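# Assemble two printed parts to match the stand's example

## Task

Join the two printed parts so they match the assembled example on the stand, working quickly; the task fails if the robot topples or is left leaning, or if anything is knocked or moved out of the work area.

## Robot and tools

Robot: a wheeled base that drives forward/back and turns in place but cannot slide sideways. It has a lifting column carrying a tilting head and two six-joint arms (left and right), each with a two-finger gripper. Shoulder height S = 0.90 m + column_m. Folded, the robot is 0.73 m long, 0.62 m wide, S + 0.43 m tall, and its front sits 0.40 m ahead of the column.

Frames: the base frame has its origin on the floor under the column, midway between the drive wheels; x forward, y left, z up, in metres. left_hand and right_hand are reported in this frame as the point where the fingers meet (fingertips extend 8 mm further); quat_wxyz maps (0,0,1) onto the finger direction, and the hand's y axis runs along the opening. The odometry frame is the base frame as it was at the start. base_odometry counts wheel turns only, so slip shows up as travel; heading is in rad, left positive.

Tools:
- move: one action. "base" holds exactly one key: translate_m (a relative drive in metres, forward positive, -3 to 3) or rotate_rad (a relative turn in rad, counter-clockwise/left positive, -3.2 to 3.2). "joints" is a single object of absolute targets keyed by joint name, covering both arms: column_m 0 to 0.8 m; head_tilt_rad -0.61 to 1.308 (0 is level, positive looks down); left_joint1_rad..left_joint6_rad and right_joint1_rad..right_joint6_rad in rad (joint1 ±2.879, joint2 0 to 3.141, joint3 0 to 3.019, joint4 -1.692 to 1.57, joint5 ±1.57 with positive swinging the hand to the robot's right, joint6 ±2.094 with positive rolling clockwise seen from behind); left_gripper_m and right_gripper_m 0 to 0.093 m, the fingertip gap. Only named joints get new targets. "speeds" caps this action's base speed: translate_m 0.05 to 0.8 m/s, rotate_rad 0.1 to 1 rad/s (upper values are the defaults). "min_time_s" (0.1 to 8 s) sets a minimum duration for arm and gripper motions. "cameras" lists camera names (cam_head_left, cam_head_right, cam_left_wrist, cam_right_wrist, nav_camera, or "all"). "blocking" true (default) returns once everything has stopped; false returns within about 0.5 s while motion continues. A move with no action just reports state and images. Out-of-range values are refused; unknown keys make the call invalid. No action exceeds 15 s; base moves time out after 14 s.
- wait: seconds 0 to 10, optional cameras; returns early once running moves finish.
- stop: brakes all running motions; each braked one reports "stopped".
- zoom_image: camera plus region [x0, y0, x1, y1] in pixels of that camera's latest image, at most 504 by 504.
- finished_scene: ends the scene for good; the result must hold without the robot.

Arm geometry (approximate): with right_joint1_rad at 1.57 (left at -1.57) and joints 5 and 6 at 0, the arm sits in a forward vertical plane 0.23 m to that side of the column. Let a = j2 - 0.35, b = 1.05 + j2 - j3, c = b - j4. The hand is then about 0.12 + 0.39 sin a + 0.38 cos b + 0.25 cos c m ahead and S + 0.39 cos a - 0.38 sin b - 0.25 sin c m up. Example: j2, j3, j4 = 0.92, 0.78, 0.14 gives 0.60 m ahead, 0.25 m under S. Real hands can sit up to 7 cm lower and nearer (14 cm with heavy or distant loads); trust the reported hand positions. Small target changes (under 0.03 rad, or 0.08 rad for joints 2 and 3) may not move a joint even though it says "done". Raising a hand also pulls it toward the column. Approach contacts in steps of about 0.05 rad.

Gripper: fingers 7 cm long; outside span is 1 cm more than the reading at the tips, 5 cm more at the base. If the reading stays 0.003 m or more above its target, something is held. Gripping a hard part reads slightly under its width. To release, command an opening well above the reading.

Result lines: base_status and joint_status give "done", "moving", "off_target", "contact_stop", "time_out", "not_followed" or "stopped". An uncommanded stop (contact_stop, time_out) or a refused call cancels the rest of that reply's move/wait/finished_scene calls. "joint command not followed" means a safety check blocked an arm near the other arm or the body; back the offending joints off by at least 0.05 rad. on_its_own reports things the robot did unprompted; "held at" is a target, not a reading. turned_by_wheels vs turned_by_imu disagreeing (over ~4% and at least 0.05 rad) means slip or a collision. base_tilt is in degrees, forward/right positive. motor_effort is wheel effort in percent, with the peak in brackets. joint_torques list the six arm joints per arm. MOTOR HOT warns of heating; at 100 °C the arm goes limp for 30 to 60 s (OVER-TEMPERATURE FAULT). wheel_motors_off = 1 when overload has cut the wheels.

The column halts with "contact_stop" when a hand touches down while lowering; it then needs to rise 0.2 m before going down again.

Avoid: arms colliding or squeezing each other (a hard press ends the scene); swinging both stretched, loaded arms fast (tipping); dropping parts or letting them fall far; releasing parts while moving; hitting fixed or heavy objects; pushing hard for long (overheating, wheel overload); leaving an arm pushing against something. To relieve a blocked arm, resend its reported joint positions as targets. Keep arm motion below column_m 0.3 away from the housing and floor.

Each tool is called after "Emit:" as name(argument=value, ...), one argument or row to a line, values as JSON.

## Session

Emit:
move(
  cameras=["cam_head_left","cam_head_right","nav_camera"],
)

Scene clock: 0.00 s.
Joint torques (N m): no reading
Heat: left arm: hottest shoulder 28 °C; right arm: hottest shoulder 30 °C.
base_odometry: x=+0.000 y=+0.000 heading=+0.000
turned_by_wheels: +0.000
turned_by_imu: +0.000
base_tilt: forward=-0.3 right=+0.4
base_status: not commanded
joint_positions: column_m=+0.554 head_tilt_rad=+0.876 left_joint1_rad=-1.582 left_joint2_rad=+0.902 left_joint3_rad=+0.415 left_joint4_rad=-0.991 left_joint5_rad=-0.025 left_joint6_rad=-0.013 left_gripper_m=+0.09396 right_joint1_rad=+1.560 right_joint2_rad=+0.879 right_joint3_rad=+0.383 right_joint4_rad=-0.953 right_joint5_rad=-0.014 right_joint6_rad=+0.094 right_gripper_m=+0.09396
joint_status: not commanded
wheel_motors_off: 0
motor_effort: left_wheel=+1 right_wheel=+1
left_hand: x=+0.1388 y=+0.2267 z=+1.2580 quat_wxyz=(+0.459, -0.005, -0.888, -0.011) (m; base frame)
right_hand: x=+0.1318 y=-0.2252 z=+1.2567 quat_wxyz=(+0.446, -0.050, -0.893, +0.018) (m; base frame)
pictures: cam_head_left, cam_head_right, nav_camera

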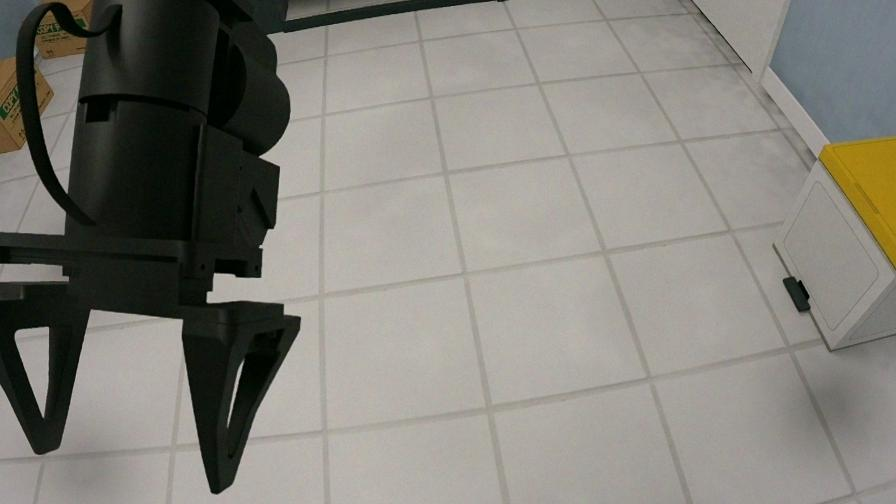

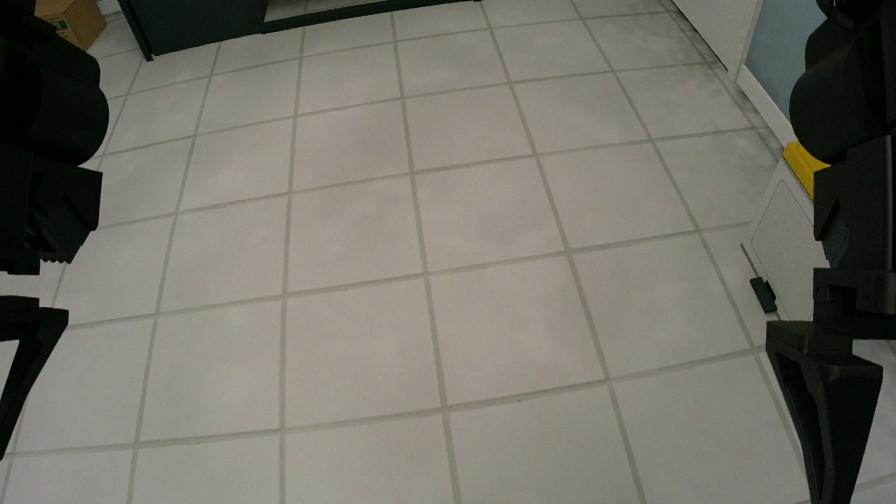

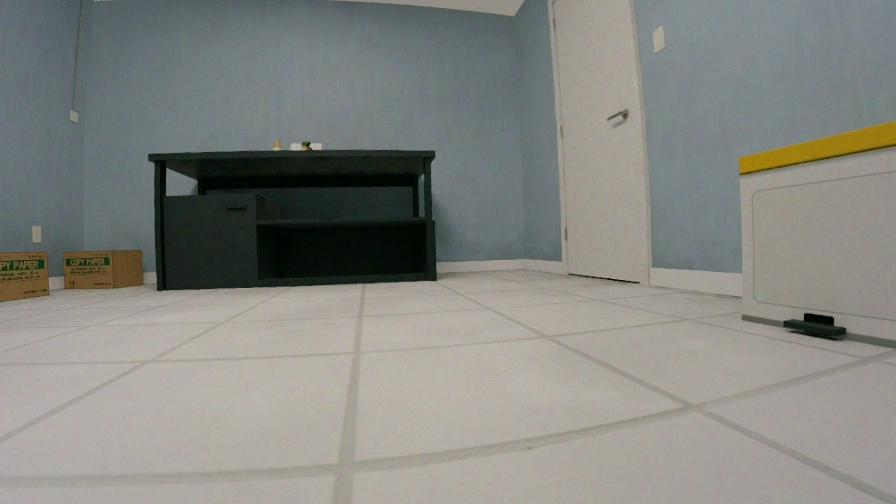

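Emit:
move(
  joints={"head_tilt_rad":0.3},
  cameras=["cam_head_left","cam_head_right"],
)

Emit:
zoom_image(
  camera="cam_head_right",
  region=[100, 150, 400, 350],
)

Scene clock: 1.40 s.
Joint torques (N m): left_arm=[1.61 -7.36 -1.28 -1.99 -0.12 -0.06] | right_arm=[1.32 -4.07 -1.35 -1.28 -0.07 0.11]
Heat: left arm: hottest shoulder 28 °C; right arm: hottest shoulder 30 °C.
move: done
base_odometry: x=+0.000 y=+0.000 heading=+0.000
turned_by_wheels: +0.000
turned_by_imu: +0.000
base_tilt: forward=-0.3 right=+0.4
base_status: not commanded
joint_positions: column_m=+0.554 head_tilt_rad=+0.319 left_joint1_rad=-1.582 left_joint2_rad=+0.902 left_joint3_rad=+0.415 left_joint4_rad=-0.991 left_joint5_rad=-0.025 left_joint6_rad=-0.013 left_gripper_m=+0.09396 right_joint1_rad=+1.560 right_joint2_rad=+0.879 right_joint3_rad=+0.383 right_joint4_rad=-0.953 right_joint5_rad=-0.014 right_joint6_rad=+0.094 right_gripper_m=+0.09396
joint_status: all done
wheel_motors_off: 0
motor_effort: left_wheel=+1(3) right_wheel=+0(1)
left_hand: x=+0.1388 y=+0.2267 z=+1.2580 quat_wxyz=(+0.459, -0.005, -0.888, -0.011) (m; base frame)
right_hand: x=+0.1318 y=-0.2252 z=+1.2567 quat_wxyz=(+0.446, -0.050, -0.893, +0.018) (m; base frame)
pictures: cam_head_left, cam_head_right
camera_calibration:
cam_head_left: T_world_to_cam=[[0.121938, -0.992281, -0.0225726, 0.0830211], [-0.357174, -0.0226503, -0.933763, 1.45492], [0.926044, 0.121923, -0.357179, 0.432992], [0, 0, 0, 1]] pos_world=[0.108567, 0.0625428, 1.51508]
cam_head_right: T_world_to_cam=[[0.124279, -0.992047, -0.0199601, -0.0405559], [-0.357016, -0.0259383, -0.933738, 1.45472], [0.925794, 0.12317, -0.3574, 0.433203], [0, 0, 0, 1]] pos_world=[0.123341, -0.055858, 1.51234]

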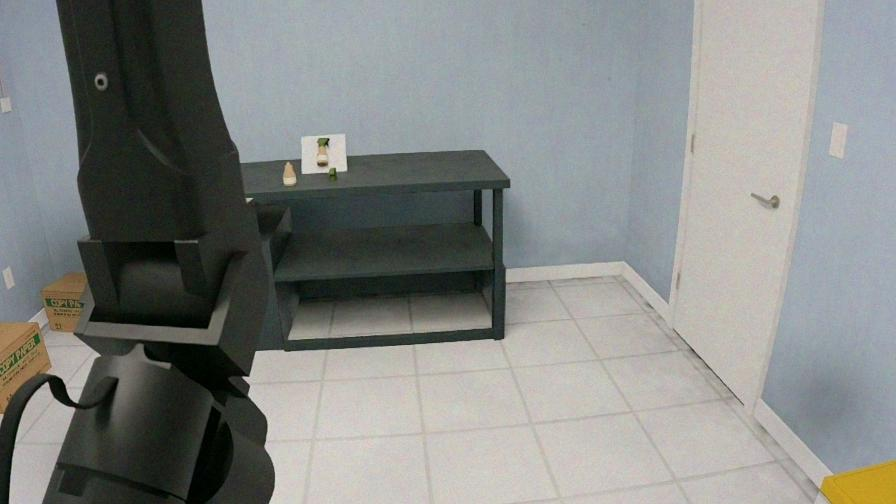

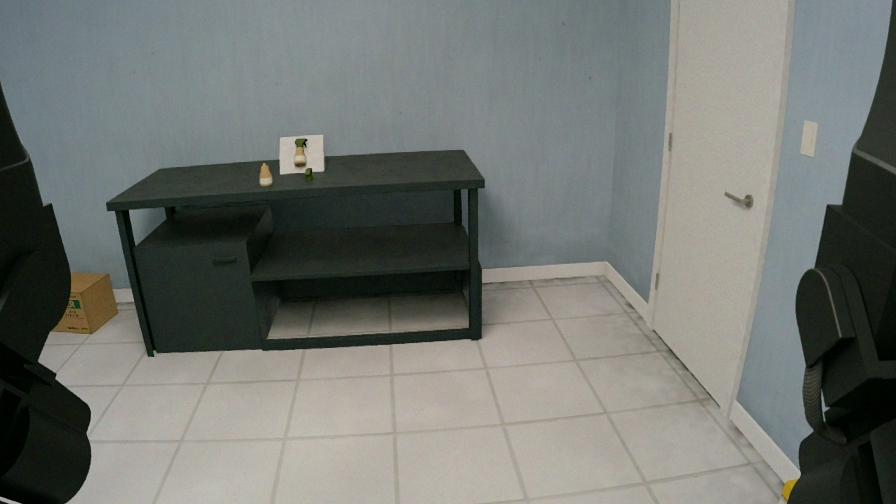

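Scaled by 1.680.

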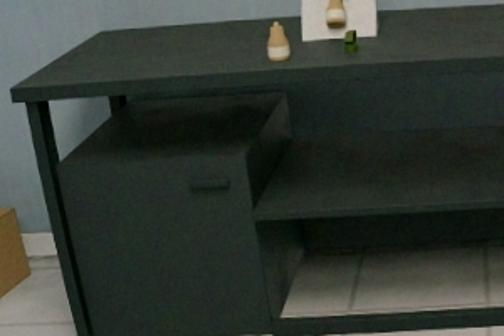

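Emit:
move(
  base={"rotate_rad":0.41},
)

Emit:
move(
  base={"translate_m":2.05},
)

Emit:
move(
  base={"rotate_rad":-0.19},
  joints={"head_tilt_rad":0.8},
  cameras=["cam_head_left","cam_head_right","nav_camera"],
)

Scene clock: 4.73 s.
Joint torques (N m): left_arm=[1.67 -7.47 -1.35 -1.99 -0.12 -0.06] | right_arm=[1.32 -4.07 -1.33 -1.28 -0.07 0.11]
Heat: left arm: hottest shoulder 28 °C; right arm: hottest shoulder 30 °C.
move: done
base_odometry: x=+0.000 y=+0.000 heading=+0.409
turned_by_wheels: +0.409
turned_by_imu: +0.405
base_tilt: forward=-0.3 right=+0.5
base_status: done
joint_positions: column_m=+0.554 head_tilt_rad=+0.319 left_joint1_rad=-1.582 left_joint2_rad=+0.902 left_joint3_rad=+0.415 left_joint4_rad=-0.991 left_joint5_rad=-0.025 left_joint6_rad=-0.013 left_gripper_m=+0.09396 right_joint1_rad=+1.560 right_joint2_rad=+0.879 right_joint3_rad=+0.383 right_joint4_rad=-0.953 right_joint5_rad=-0.014 right_joint6_rad=+0.094 right_gripper_m=+0.09396
joint_status: not commanded
wheel_motors_off: 0
motor_effort: left_wheel=-5(48) right_wheel=+4(42)
left_hand: x=+0.1388 y=+0.2267 z=+1.2580 quat_wxyz=(+0.459, -0.005, -0.888, -0.011) (m; base frame)
right_hand: x=+0.1318 y=-0.2252 z=+1.2567 quat_wxyz=(+0.446, -0.050, -0.893, +0.018) (m; base frame)
pictures: none

Scene clock: 9.30 s.
Joint torques (N m): left_arm=[1.67 -7.47 -1.33 -2 -0.12 -0.06] | right_arm=[1.32 -4.13 -1.31 -1.26 -0.07 0.11]
Heat: left arm: hottest shoulder 28 °C; right arm: hottest shoulder 30 °C.
move: done
base_odometry: x=+1.881 y=+0.816 heading=+0.409
turned_by_wheels: +0.000
turned_by_imu: -0.005
base_tilt: forward=-0.3 right=+0.4
base_status: done
joint_positions: column_m=+0.554 head_tilt_rad=+0.319 left_joint1_rad=-1.582 left_joint2_rad=+0.902 left_joint3_rad=+0.416 left_joint4_rad=-0.991 left_joint5_rad=-0.025 left_joint6_rad=-0.013 left_gripper_m=+0.09396 right_joint1_rad=+1.560 right_joint2_rad=+0.879 right_joint3_rad=+0.382 right_joint4_rad=-0.953 right_joint5_rad=-0.014 right_joint6_rad=+0.094 right_gripper_m=+0.09396
joint_status: not commanded
wheel_motors_off: 0
motor_effort: left_wheel=+1(47) right_wheel=+0(54)
left_hand: x=+0.1392 y=+0.2267 z=+1.2579 quat_wxyz=(+0.459, -0.005, -0.888, -0.011) (m; base frame)
right_hand: x=+0.1314 y=-0.2252 z=+1.2568 quat_wxyz=(+0.446, -0.050, -0.893, +0.018) (m; base frame)
pictures: none

Scene clock: 10.57 s.
Joint torques (N m): left_arm=[1.61 -7.24 -1.35 -1.98 -0.12 -0.06] | right_arm=[1.32 -4.01 -1.28 -1.28 -0.07 0.11]
Heat: left arm: hottest shoulder 28 °C; right arm: hottest shoulder 30 °C.
move: done
base_odometry: x=+1.881 y=+0.816 heading=+0.221
turned_by_wheels: -0.189
turned_by_imu: -0.187
base_tilt: forward=-0.3 right=+0.4
base_status: done
joint_positions: column_m=+0.554 head_tilt_rad=+0.802 left_joint1_rad=-1.582 left_joint2_rad=+0.902 left_joint3_rad=+0.416 left_joint4_rad=-0.991 left_joint5_rad=-0.025 left_joint6_rad=-0.013 left_gripper_m=+0.09396 right_joint1_rad=+1.560 right_joint2_rad=+0.879 right_joint3_rad=+0.382 right_joint4_rad=-0.953 right_joint5_rad=-0.014 right_joint6_rad=+0.094 right_gripper_m=+0.09396
joint_status: all done
wheel_motors_off: 0
motor_effort: left_wheel=+0(36) right_wheel=-1(48)
left_hand: x=+0.1392 y=+0.2267 z=+1.2579 quat_wxyz=(+0.459, -0.005, -0.888, -0.011) (m; base frame)
right_hand: x=+0.1314 y=-0.2252 z=+1.2568 quat_wxyz=(+0.446, -0.050, -0.893, +0.018) (m; base frame)
pictures: cam_head_left, cam_head_right, nav_camera
camera_calibration:
cam_head_left: T_world_to_cam=[[0.0975565, -0.992281, -0.0765634, 0.167388], [-0.749611, -0.0226584, -0.661491, 1.05523], [0.65465, 0.121925, -0.746035, 1.04541], [0, 0, 0, 1]] pos_world=[0.0902998, 0.0625429, 1.49075]
cam_head_right: T_world_to_cam=[[0.100843, -0.992046, -0.0753353, 0.0458907], [-0.749459, -0.0259464, -0.661542, 1.05519], [0.654325, 0.123172, -0.746114, 1.04538], [0, 0, 0, 1]] pos_world=[0.102175, -0.055858, 1.48148]

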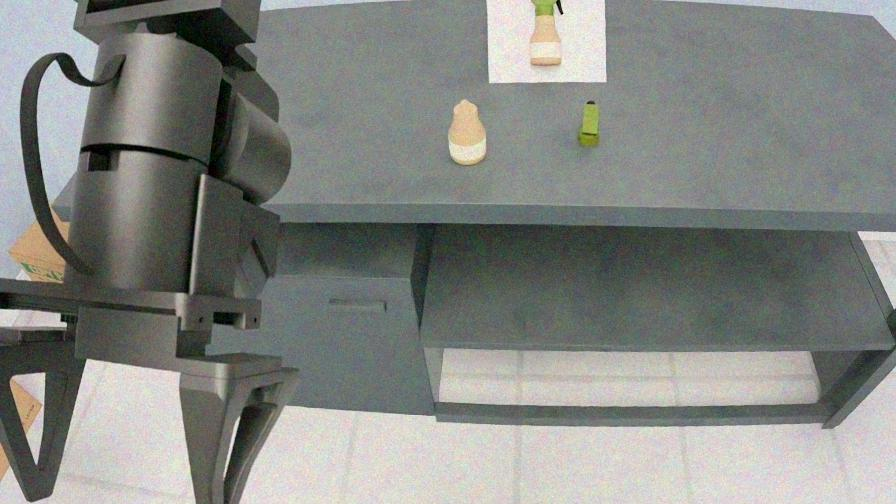

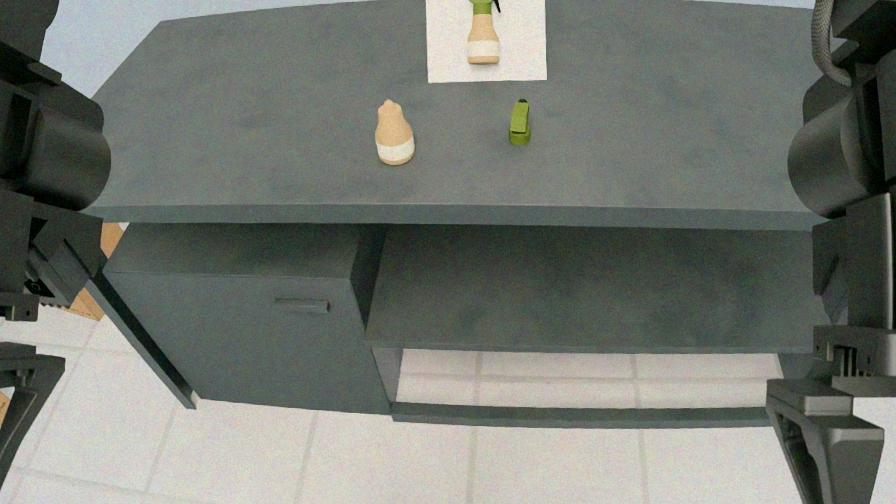

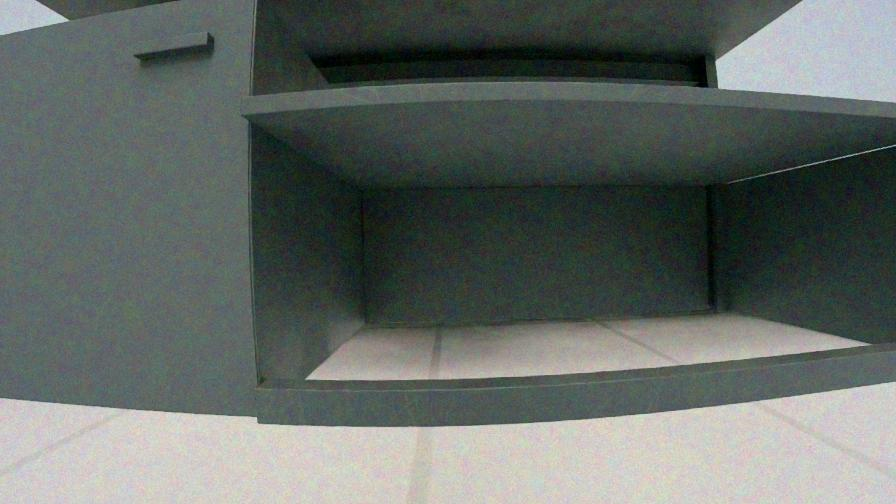

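Emit:
zoom_image(
  camera="cam_head_left",
  region=[420, 0, 640, 180],
)

Emit:
zoom_image(
  camera="cam_head_right",
  region=[350, 0, 570, 180],
)

Emit:
move(
  joints={"head_tilt_rad":0.55},
  cameras=["cam_head_left","cam_head_right"],
)

Emit:
zoom_image(
  camera="cam_head_left",
  region=[400, 80, 640, 320],
)

Emit:
zoom_image(
  camera="cam_head_right",
  region=[340, 80, 580, 320],
)

Scaled by 2.291.

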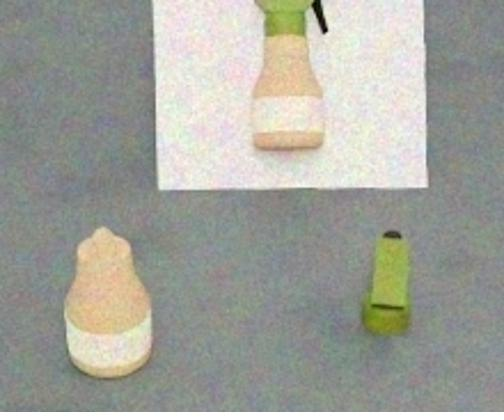

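Scaled by 2.291.

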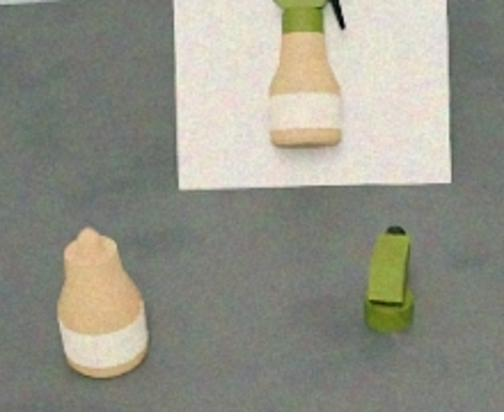

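Scene clock: 11.80 s.
Joint torques (N m): left_arm=[1.67 -7.41 -1.33 -1.99 -0.12 -0.06] | right_arm=[1.38 -4.01 -1.26 -1.28 -0.07 0.11]
Heat: left arm: hottest shoulder 28 °C; right arm: hottest shoulder 30 °C.
move: done
base_odometry: x=+1.881 y=+0.816 heading=+0.221
turned_by_wheels: +0.000
turned_by_imu: +0.000
base_tilt: forward=-0.3 right=+0.4
base_status: not commanded
joint_positions: column_m=+0.554 head_tilt_rad=+0.568 left_joint1_rad=-1.582 left_joint2_rad=+0.902 left_joint3_rad=+0.416 left_joint4_rad=-0.991 left_joint5_rad=-0.025 left_joint6_rad=-0.013 left_gripper_m=+0.09396 right_joint1_rad=+1.560 right_joint2_rad=+0.879 right_joint3_rad=+0.382 right_joint4_rad=-0.953 right_joint5_rad=-0.014 right_joint6_rad=+0.094 right_gripper_m=+0.09396
joint_status: all done
wheel_motors_off: 0
motor_effort: left_wheel=+0(2) right_wheel=-2(2)
left_hand: x=+0.1392 y=+0.2267 z=+1.2579 quat_wxyz=(+0.459, -0.005, -0.888, -0.011) (m; base frame)
right_hand: x=+0.1314 y=-0.2252 z=+1.2568 quat_wxyz=(+0.446, -0.050, -0.893, +0.018) (m; base frame)
pictures: cam_head_left, cam_head_right
camera_calibration:
cam_head_left: T_world_to_cam=[[0.112637, -0.992281, -0.0518833, 0.128621], [-0.575992, -0.0226568, -0.817141, 1.28621], [0.809658, 0.121925, -0.574098, 0.772827], [0, 0, 0, 1]] pos_world=[0.100635, 0.0625429, 1.50137]
cam_head_right: T_world_to_cam=[[0.115549, -0.992046, -0.0499273, 0.00602314], [-0.575832, -0.0259448, -0.817156, 1.28616], [0.809361, 0.123171, -0.57425, 0.772926], [0, 0, 0, 1]] pos_world=[0.114339, -0.055858, 1.49514]

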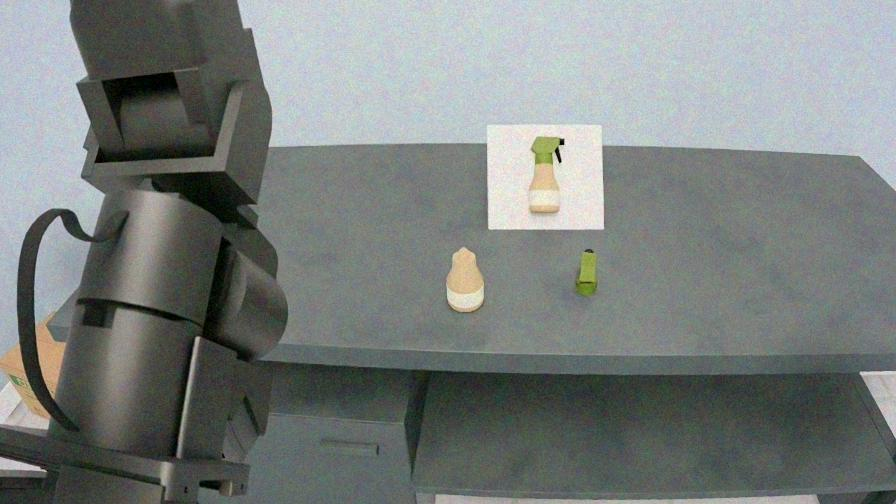

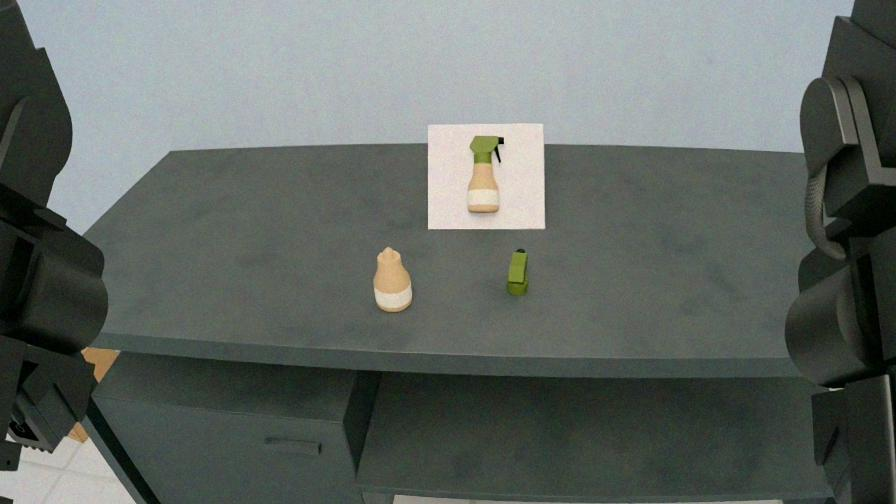

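Scaled by 2.100.

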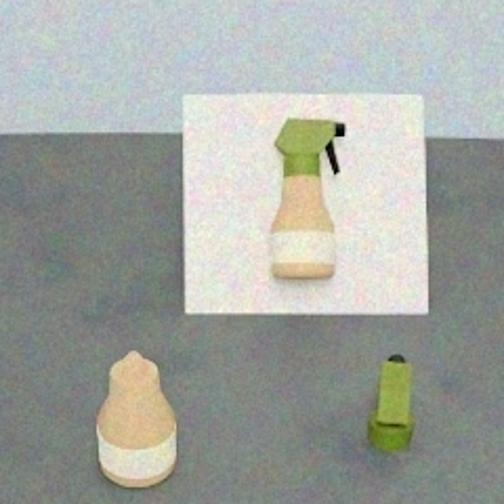

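Scaled by 2.100.

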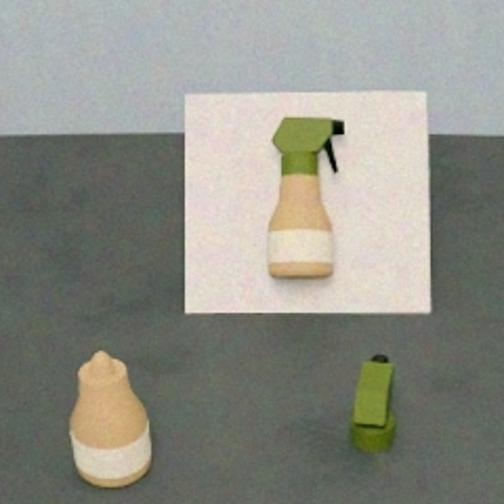

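Emit:
move(
  base={"translate_m":0.3},
  joints={"head_tilt_rad":0.8,"right_gripper_m":0.09},
  speeds={"translate_m":0.3},
)

Emit:
move(
  joints={"right_joint1_rad":2.035,"right_joint2_rad":1.398,"right_joint3_rad":1.469,"right_joint4_rad":-0.592,"right_joint5_rad":0.403,"right_joint6_rad":0.23},
  cameras=["all"],
)

Scene clock: 18.07 s.
Joint torques (N m): left_arm=[1.67 -7.41 -1.35 -1.95 -0.12 -0.06] | right_arm=[1.38 -4.13 -1.36 -1.29 -0.07 0.11]
Heat: left arm: hottest shoulder 28 °C; right arm: hottest shoulder 30 °C.
move: done
base_odometry: x=+2.174 y=+0.881 heading=+0.220
turned_by_wheels: +0.000
turned_by_imu: -0.001
base_tilt: forward=-0.3 right=+0.4
base_status: done
joint_positions: column_m=+0.554 head_tilt_rad=+0.802 left_joint1_rad=-1.582 left_joint2_rad=+0.902 left_joint3_rad=+0.416 left_joint4_rad=-0.991 left_joint5_rad=-0.025 left_joint6_rad=-0.013 left_gripper_m=+0.09396 right_joint1_rad=+1.560 right_joint2_rad=+0.879 right_joint3_rad=+0.383 right_joint4_rad=-0.953 right_joint5_rad=-0.014 right_joint6_rad=+0.094 right_gripper_m=+0.09012
joint_status: all done
wheel_motors_off: 0
motor_effort: left_wheel=-1(46) right_wheel=+1(47)
left_hand: x=+0.1392 y=+0.2267 z=+1.2579 quat_wxyz=(+0.459, -0.005, -0.888, -0.011) (m; base frame)
right_hand: x=+0.1318 y=-0.2252 z=+1.2567 quat_wxyz=(+0.446, -0.050, -0.893, +0.018) (m; base frame)
pictures: none

Scene clock: 19.57 s.
Joint torques (N m): left_arm=[1.61 -7.36 -1.35 -1.98 -0.11 -0.06] | right_arm=[5.13 -13.27 6.3 0.98 0.05 0.2]
Heat: left arm: hottest shoulder 28 °C; right arm: hottest shoulder 30 °C.
move: done
base_odometry: x=+2.174 y=+0.881 heading=+0.220
turned_by_wheels: +0.000
turned_by_imu: +0.000
base_tilt: forward=-0.3 right=+0.4
base_status: not commanded
joint_positions: column_m=+0.554 head_tilt_rad=+0.802 left_joint1_rad=-1.582 left_joint2_rad=+0.902 left_joint3_rad=+0.416 left_joint4_rad=-0.991 left_joint5_rad=-0.025 left_joint6_rad=-0.013 left_gripper_m=+0.09396 right_joint1_rad=+2.041 right_joint2_rad=+1.397 right_joint3_rad=+1.458 right_joint4_rad=-0.597 right_joint5_rad=+0.400 right_joint6_rad=+0.221 right_gripper_m=+0.09012
joint_status: all done
wheel_motors_off: 0
motor_effort: left_wheel=-2(3) right_wheel=+2(3)
left_hand: x=+0.1392 y=+0.2267 z=+1.2579 quat_wxyz=(+0.459, -0.005, -0.888, -0.011) (m; base frame)
right_hand: x=+0.6484 y=-0.0112 z=+1.1246 quat_wxyz=(-0.017, +0.006, -1.000, -0.006) (m; base frame)
pictures: cam_head_left, cam_head_right, cam_left_wrist, cam_right_wrist, nav_camera
camera_calibration:
cam_head_left: T_world_to_cam=[[0.0975163, -0.992281, -0.0766076, 0.167457], [-0.749894, -0.022651, -0.661171, 1.05478], [0.654332, 0.121923, -0.746314, 1.04586], [0, 0, 0, 1]] pos_world=[0.0903027, 0.0625429, 1.49075]
cam_head_right: T_world_to_cam=[[0.100803, -0.992047, -0.0753809, 0.0459646], [-0.749742, -0.025939, -0.661222, 1.05461], [0.654008, 0.123169, -0.746394, 1.04582], [0, 0, 0, 1]] pos_world=[0.102077, -0.055858, 1.48138]
cam_left_wrist: T_world_to_cam=[[-0.0271716, -0.999518, -0.0150096, 0.249302], [0.00977536, -0.0152801, 0.999835, -1.2527], [-0.999583, 0.0270204, 0.0101858, 0.249091], [0, 0, 0, 1]] pos_world=[0.268006, 0.22331, 1.2537]
cam_right_wrist: T_world_to_cam=[[0.0151892, -0.999858, 0.00736354, -0.0316035], [-0.840596, -0.00878116, 0.541591, -0.0575944], [-0.54145, -0.0144161, -0.84061, 1.4222], [0, 0, 0, 1]] pos_world=[0.722116, -0.0116022, 1.22694]

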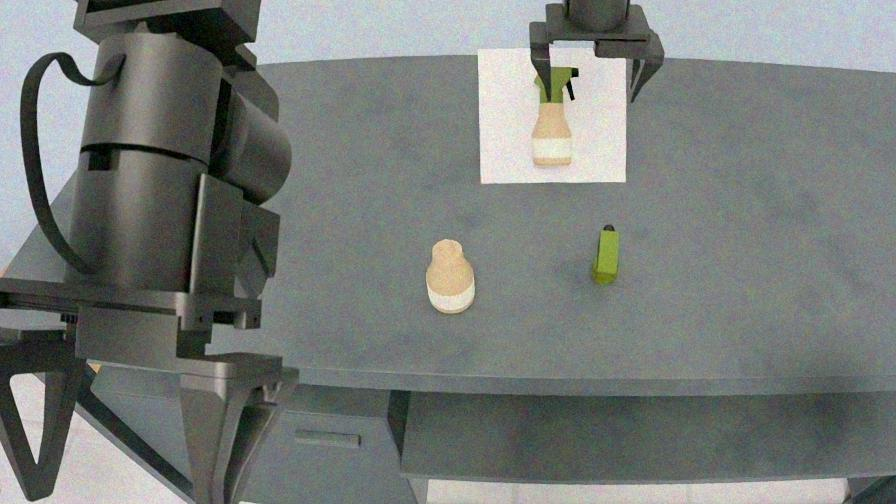

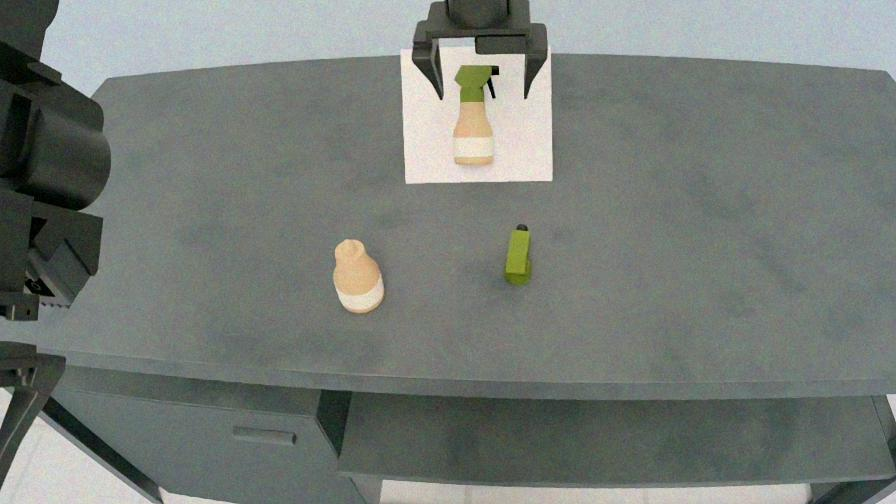

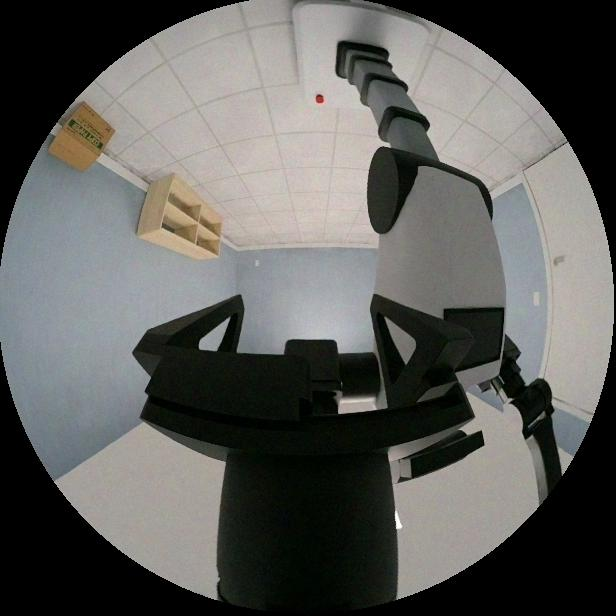

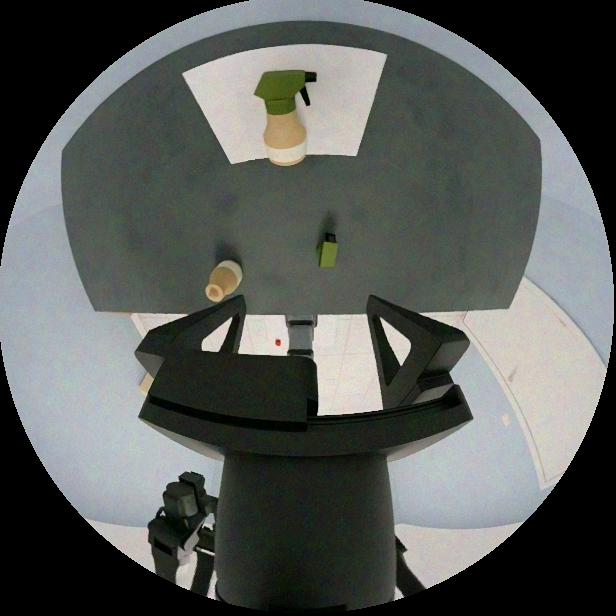

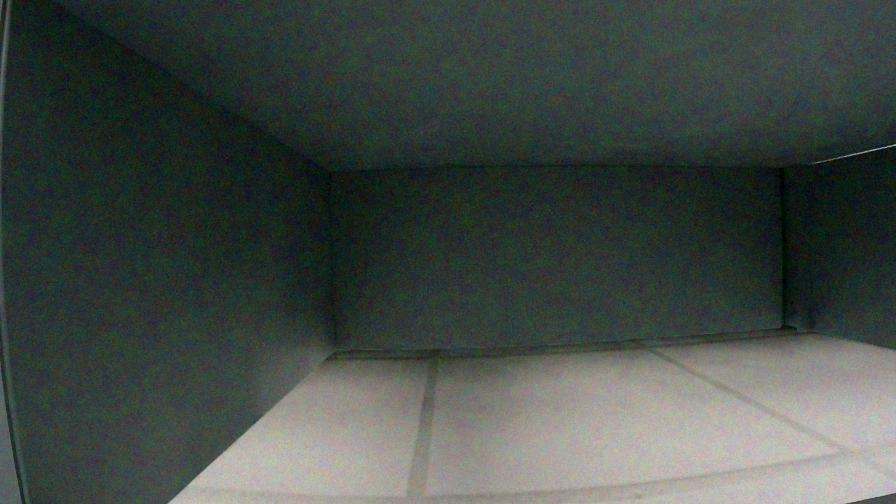

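Emit:
zoom_image(
  camera="cam_right_wrist",
  region=[180, 40, 400, 320],
)

Emit:
zoom_image(
  camera="cam_head_left",
  region=[400, 210, 640, 330],
)

Emit:
zoom_image(
  camera="cam_head_right",
  region=[310, 210, 550, 330],
)

Scaled by 1.800 from the camera's 616x616 image, which has a finer 880x880 frame.

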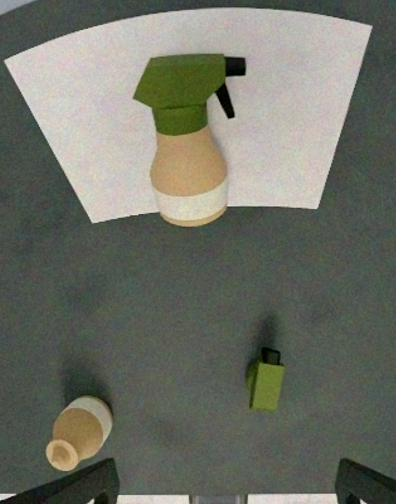

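Scaled by 2.100.

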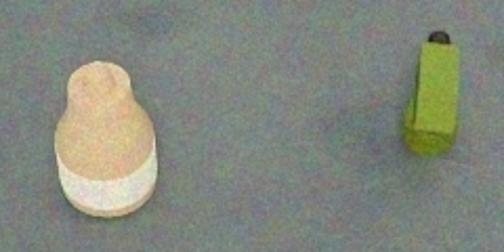

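Scaled by 2.100.

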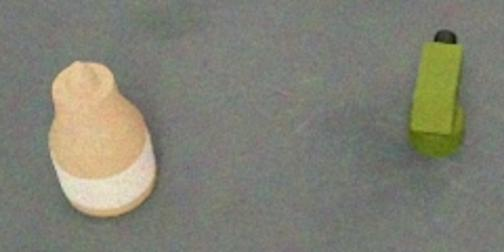

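Emit:
move(
  joints={"right_joint1_rad":1.905,"right_joint2_rad":1.321,"right_joint3_rad":1.264,"right_joint4_rad":-0.464,"right_joint5_rad":0.29,"right_joint6_rad":0.265,"right_gripper_m":0.08,"column_m":0.45},
  cameras=["cam_head_left","cam_head_right","cam_right_wrist"],
)

Emit:
zoom_image(
  camera="cam_head_right",
  region=[300, 100, 600, 360],
)

Emit:
zoom_image(
  camera="cam_right_wrist",
  region=[140, 140, 460, 340],
)

Scene clock: 25.17 s.
Joint torques (N m): left_arm=[1.73 -7.47 -1.32 -1.98 -0.12 -0.06] | right_arm=[4.95 -12.81 4.97 1.13 -0.14 0.22]
Heat: left arm: hottest shoulder 29 °C; right arm: hottest shoulder 30 °C.
move: done
base_odometry: x=+2.174 y=+0.881 heading=+0.220
turned_by_wheels: +0.000
turned_by_imu: +0.000
base_tilt: forward=-0.3 right=+0.4
base_status: not commanded
joint_positions: column_m=+0.450 head_tilt_rad=+0.802 left_joint1_rad=-1.582 left_joint2_rad=+0.902 left_joint3_rad=+0.416 left_joint4_rad=-0.991 left_joint5_rad=-0.025 left_joint6_rad=-0.013 left_gripper_m=+0.09396 right_joint1_rad=+1.892 right_joint2_rad=+1.326 right_joint3_rad=+1.256 right_joint4_rad=-0.474 right_joint5_rad=+0.293 right_joint6_rad=+0.253 right_gripper_m=+0.08013
joint_status: all done
wheel_motors_off: 0
motor_effort: left_wheel=-2(4) right_wheel=+3(3)
left_hand: x=+0.1392 y=+0.2267 z=+1.1540 quat_wxyz=(+0.459, -0.005, -0.888, -0.011) (m; base frame)
right_hand: x=+0.5990 y=-0.0889 z=+0.9948 quat_wxyz=(-0.003, -0.044, -0.999, +0.007) (m; base frame)
pictures: cam_head_left, cam_head_right, cam_right_wrist
camera_calibration:
cam_head_left: T_world_to_cam=[[0.0975163, -0.992281, -0.0766076, 0.15949], [-0.749894, -0.022651, -0.661171, 0.986014], [0.654332, 0.121923, -0.746314, 0.96824], [0, 0, 0, 1]] pos_world=[0.0903027, 0.0625429, 1.38675]
cam_head_right: T_world_to_cam=[[0.100803, -0.992047, -0.0753809, 0.0381325], [-0.749742, -0.025939, -0.661222, 0.985905], [0.654008, 0.123169, -0.746394, 0.968266], [0, 0, 0, 1]] pos_world=[0.102077, -0.055858, 1.37748]
cam_right_wrist: T_world_to_cam=[[-0.0858308, -0.995766, 0.032924, -0.0721889], [-0.820672, 0.0893986, 0.564362, -0.0552551], [-0.564916, 0.0214199, -0.82487, 1.28681], [0, 0, 0, 1]] pos_world=[0.6754, -0.0945069, 1.09502]

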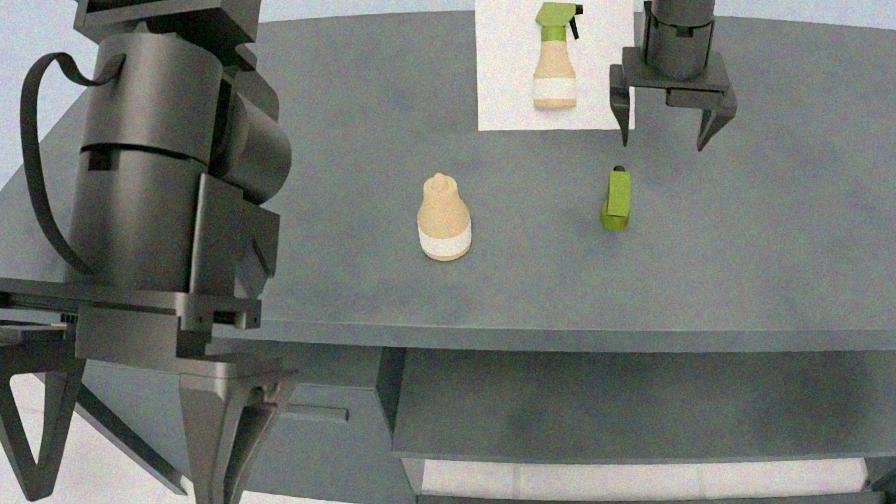

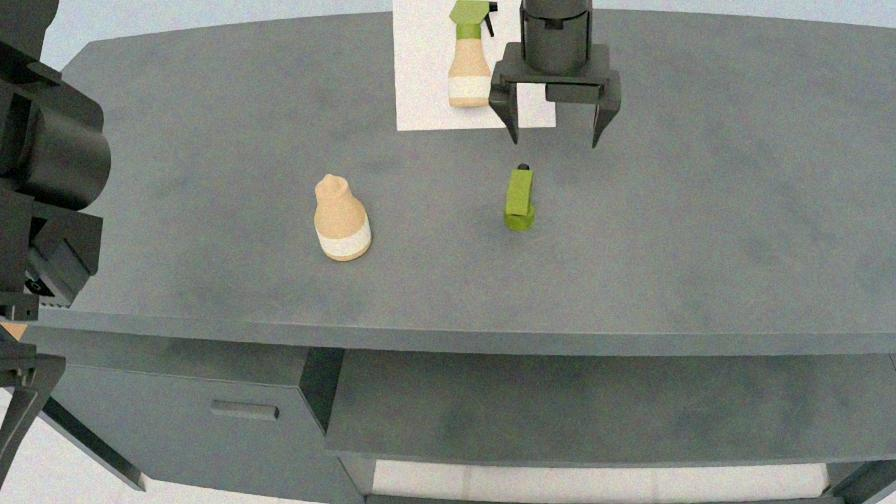

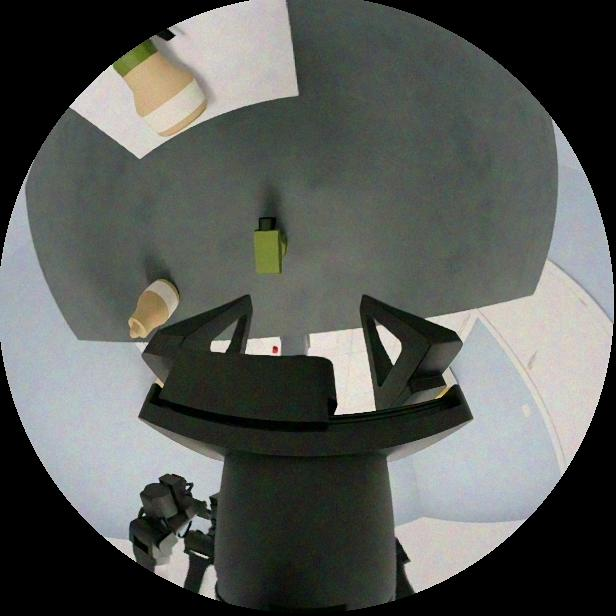

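Scaled by 1.680.

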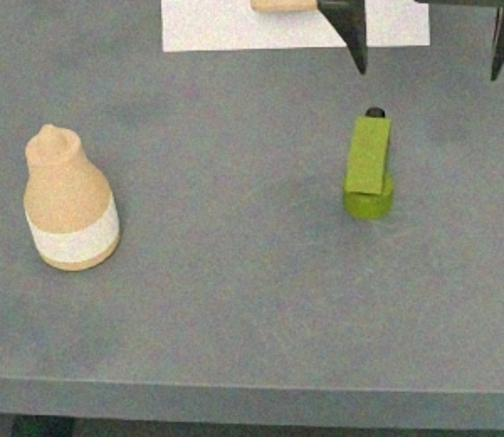

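Scaled by 1.575 from the camera's 616x616 image, which has a finer 880x880 frame.

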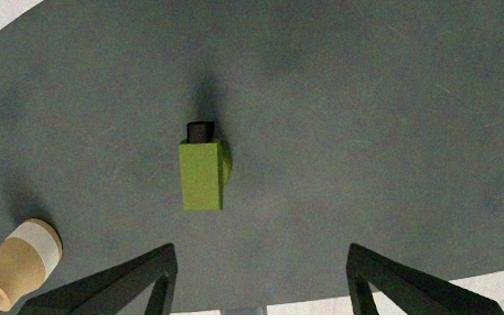

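Emit:
move(
  joints={"right_joint1_rad":1.975,"right_joint5_rad":0.35,"right_joint6_rad":0.298,"column_m":0.42},
  cameras=["cam_head_left","cam_head_right","cam_right_wrist"],
)

Emit:
zoom_image(
  camera="cam_right_wrist",
  region=[140, 140, 460, 340],
)

Scene clock: 26.73 s.
Joint torques (N m): left_arm=[1.67 -7.41 -1.33 -1.99 -0.12 -0.05] | right_arm=[4.37 -12.45 5 1.14 0.04 0.23]
Heat: left arm: hottest shoulder 29 °C; right arm: hottest shoulder 30 °C.
move: done
base_odometry: x=+2.174 y=+0.881 heading=+0.220
turned_by_wheels: +0.000
turned_by_imu: +0.000
base_tilt: forward=-0.3 right=+0.4
base_status: not commanded
joint_positions: column_m=+0.420 head_tilt_rad=+0.802 left_joint1_rad=-1.582 left_joint2_rad=+0.902 left_joint3_rad=+0.416 left_joint4_rad=-0.991 left_joint5_rad=-0.025 left_joint6_rad=-0.013 left_gripper_m=+0.09396 right_joint1_rad=+1.980 right_joint2_rad=+1.326 right_joint3_rad=+1.256 right_joint4_rad=-0.474 right_joint5_rad=+0.347 right_joint6_rad=+0.285 right_gripper_m=+0.08013
joint_status: all done
wheel_motors_off: 0
motor_effort: left_wheel=-2(3) right_wheel=+3(3)
left_hand: x=+0.1392 y=+0.2267 z=+1.1239 quat_wxyz=(+0.459, -0.005, -0.888, -0.011) (m; base frame)
right_hand: x=+0.5939 y=-0.0486 z=+0.9767 quat_wxyz=(-0.008, -0.039, -0.999, -0.004) (m; base frame)
pictures: cam_head_left, cam_head_right, cam_right_wrist
camera_calibration:
cam_head_left: T_world_to_cam=[[0.0975163, -0.992281, -0.0766076, 0.157192], [-0.749894, -0.022651, -0.661171, 0.966179], [0.654332, 0.121923, -0.746314, 0.945851], [0, 0, 0, 1]] pos_world=[0.0903027, 0.0625429, 1.35675]
cam_head_right: T_world_to_cam=[[0.100803, -0.992047, -0.0753809, 0.0358711], [-0.749742, -0.025939, -0.661222, 0.966069], [0.654008, 0.123169, -0.746394, 0.945874], [0, 0, 0, 1]] pos_world=[0.102077, -0.055858, 1.34748]
cam_right_wrist: T_world_to_cam=[[-0.0750024, -0.997141, 0.00918297, -0.0152395], [-0.827232, 0.0673593, 0.557808, -0.0436866], [-0.556832, 0.0342405, -0.829919, 1.26893], [0, 0, 0, 1]] pos_world=[0.6693, -0.055702, 1.07762]

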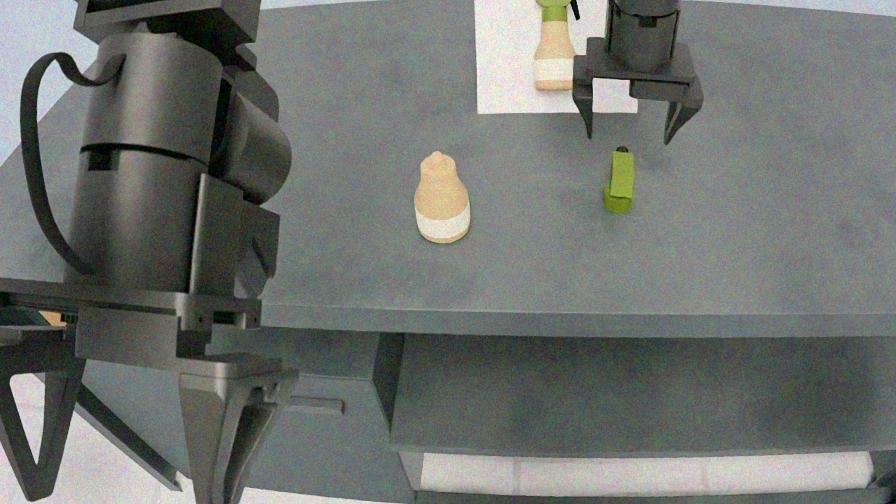

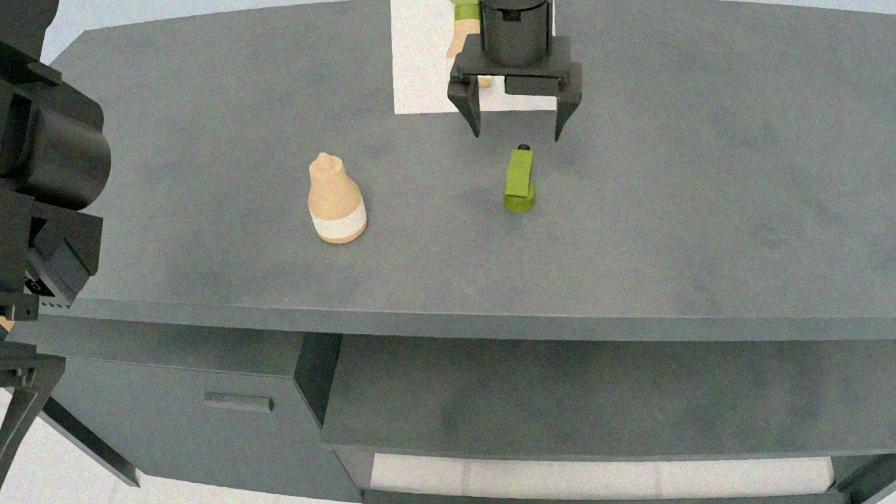

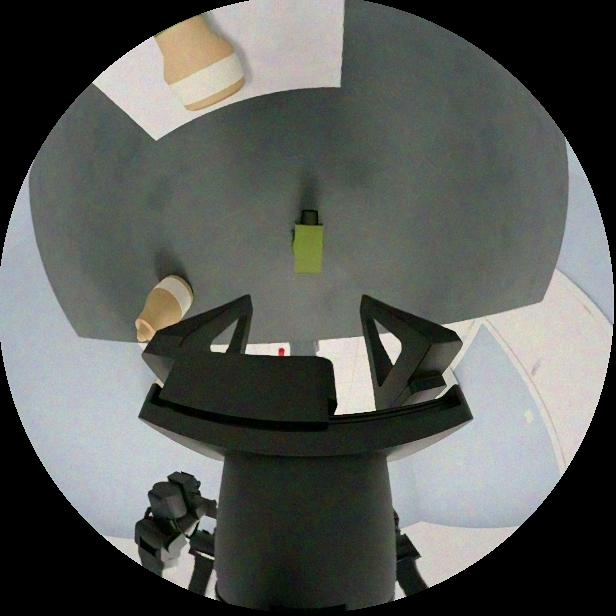

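Scaled by 1.575 from the camera's 616x616 image, which has a finer 880x880 frame.

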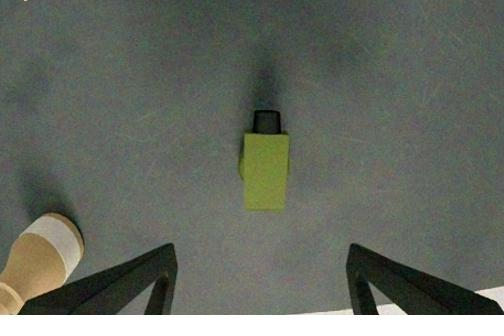

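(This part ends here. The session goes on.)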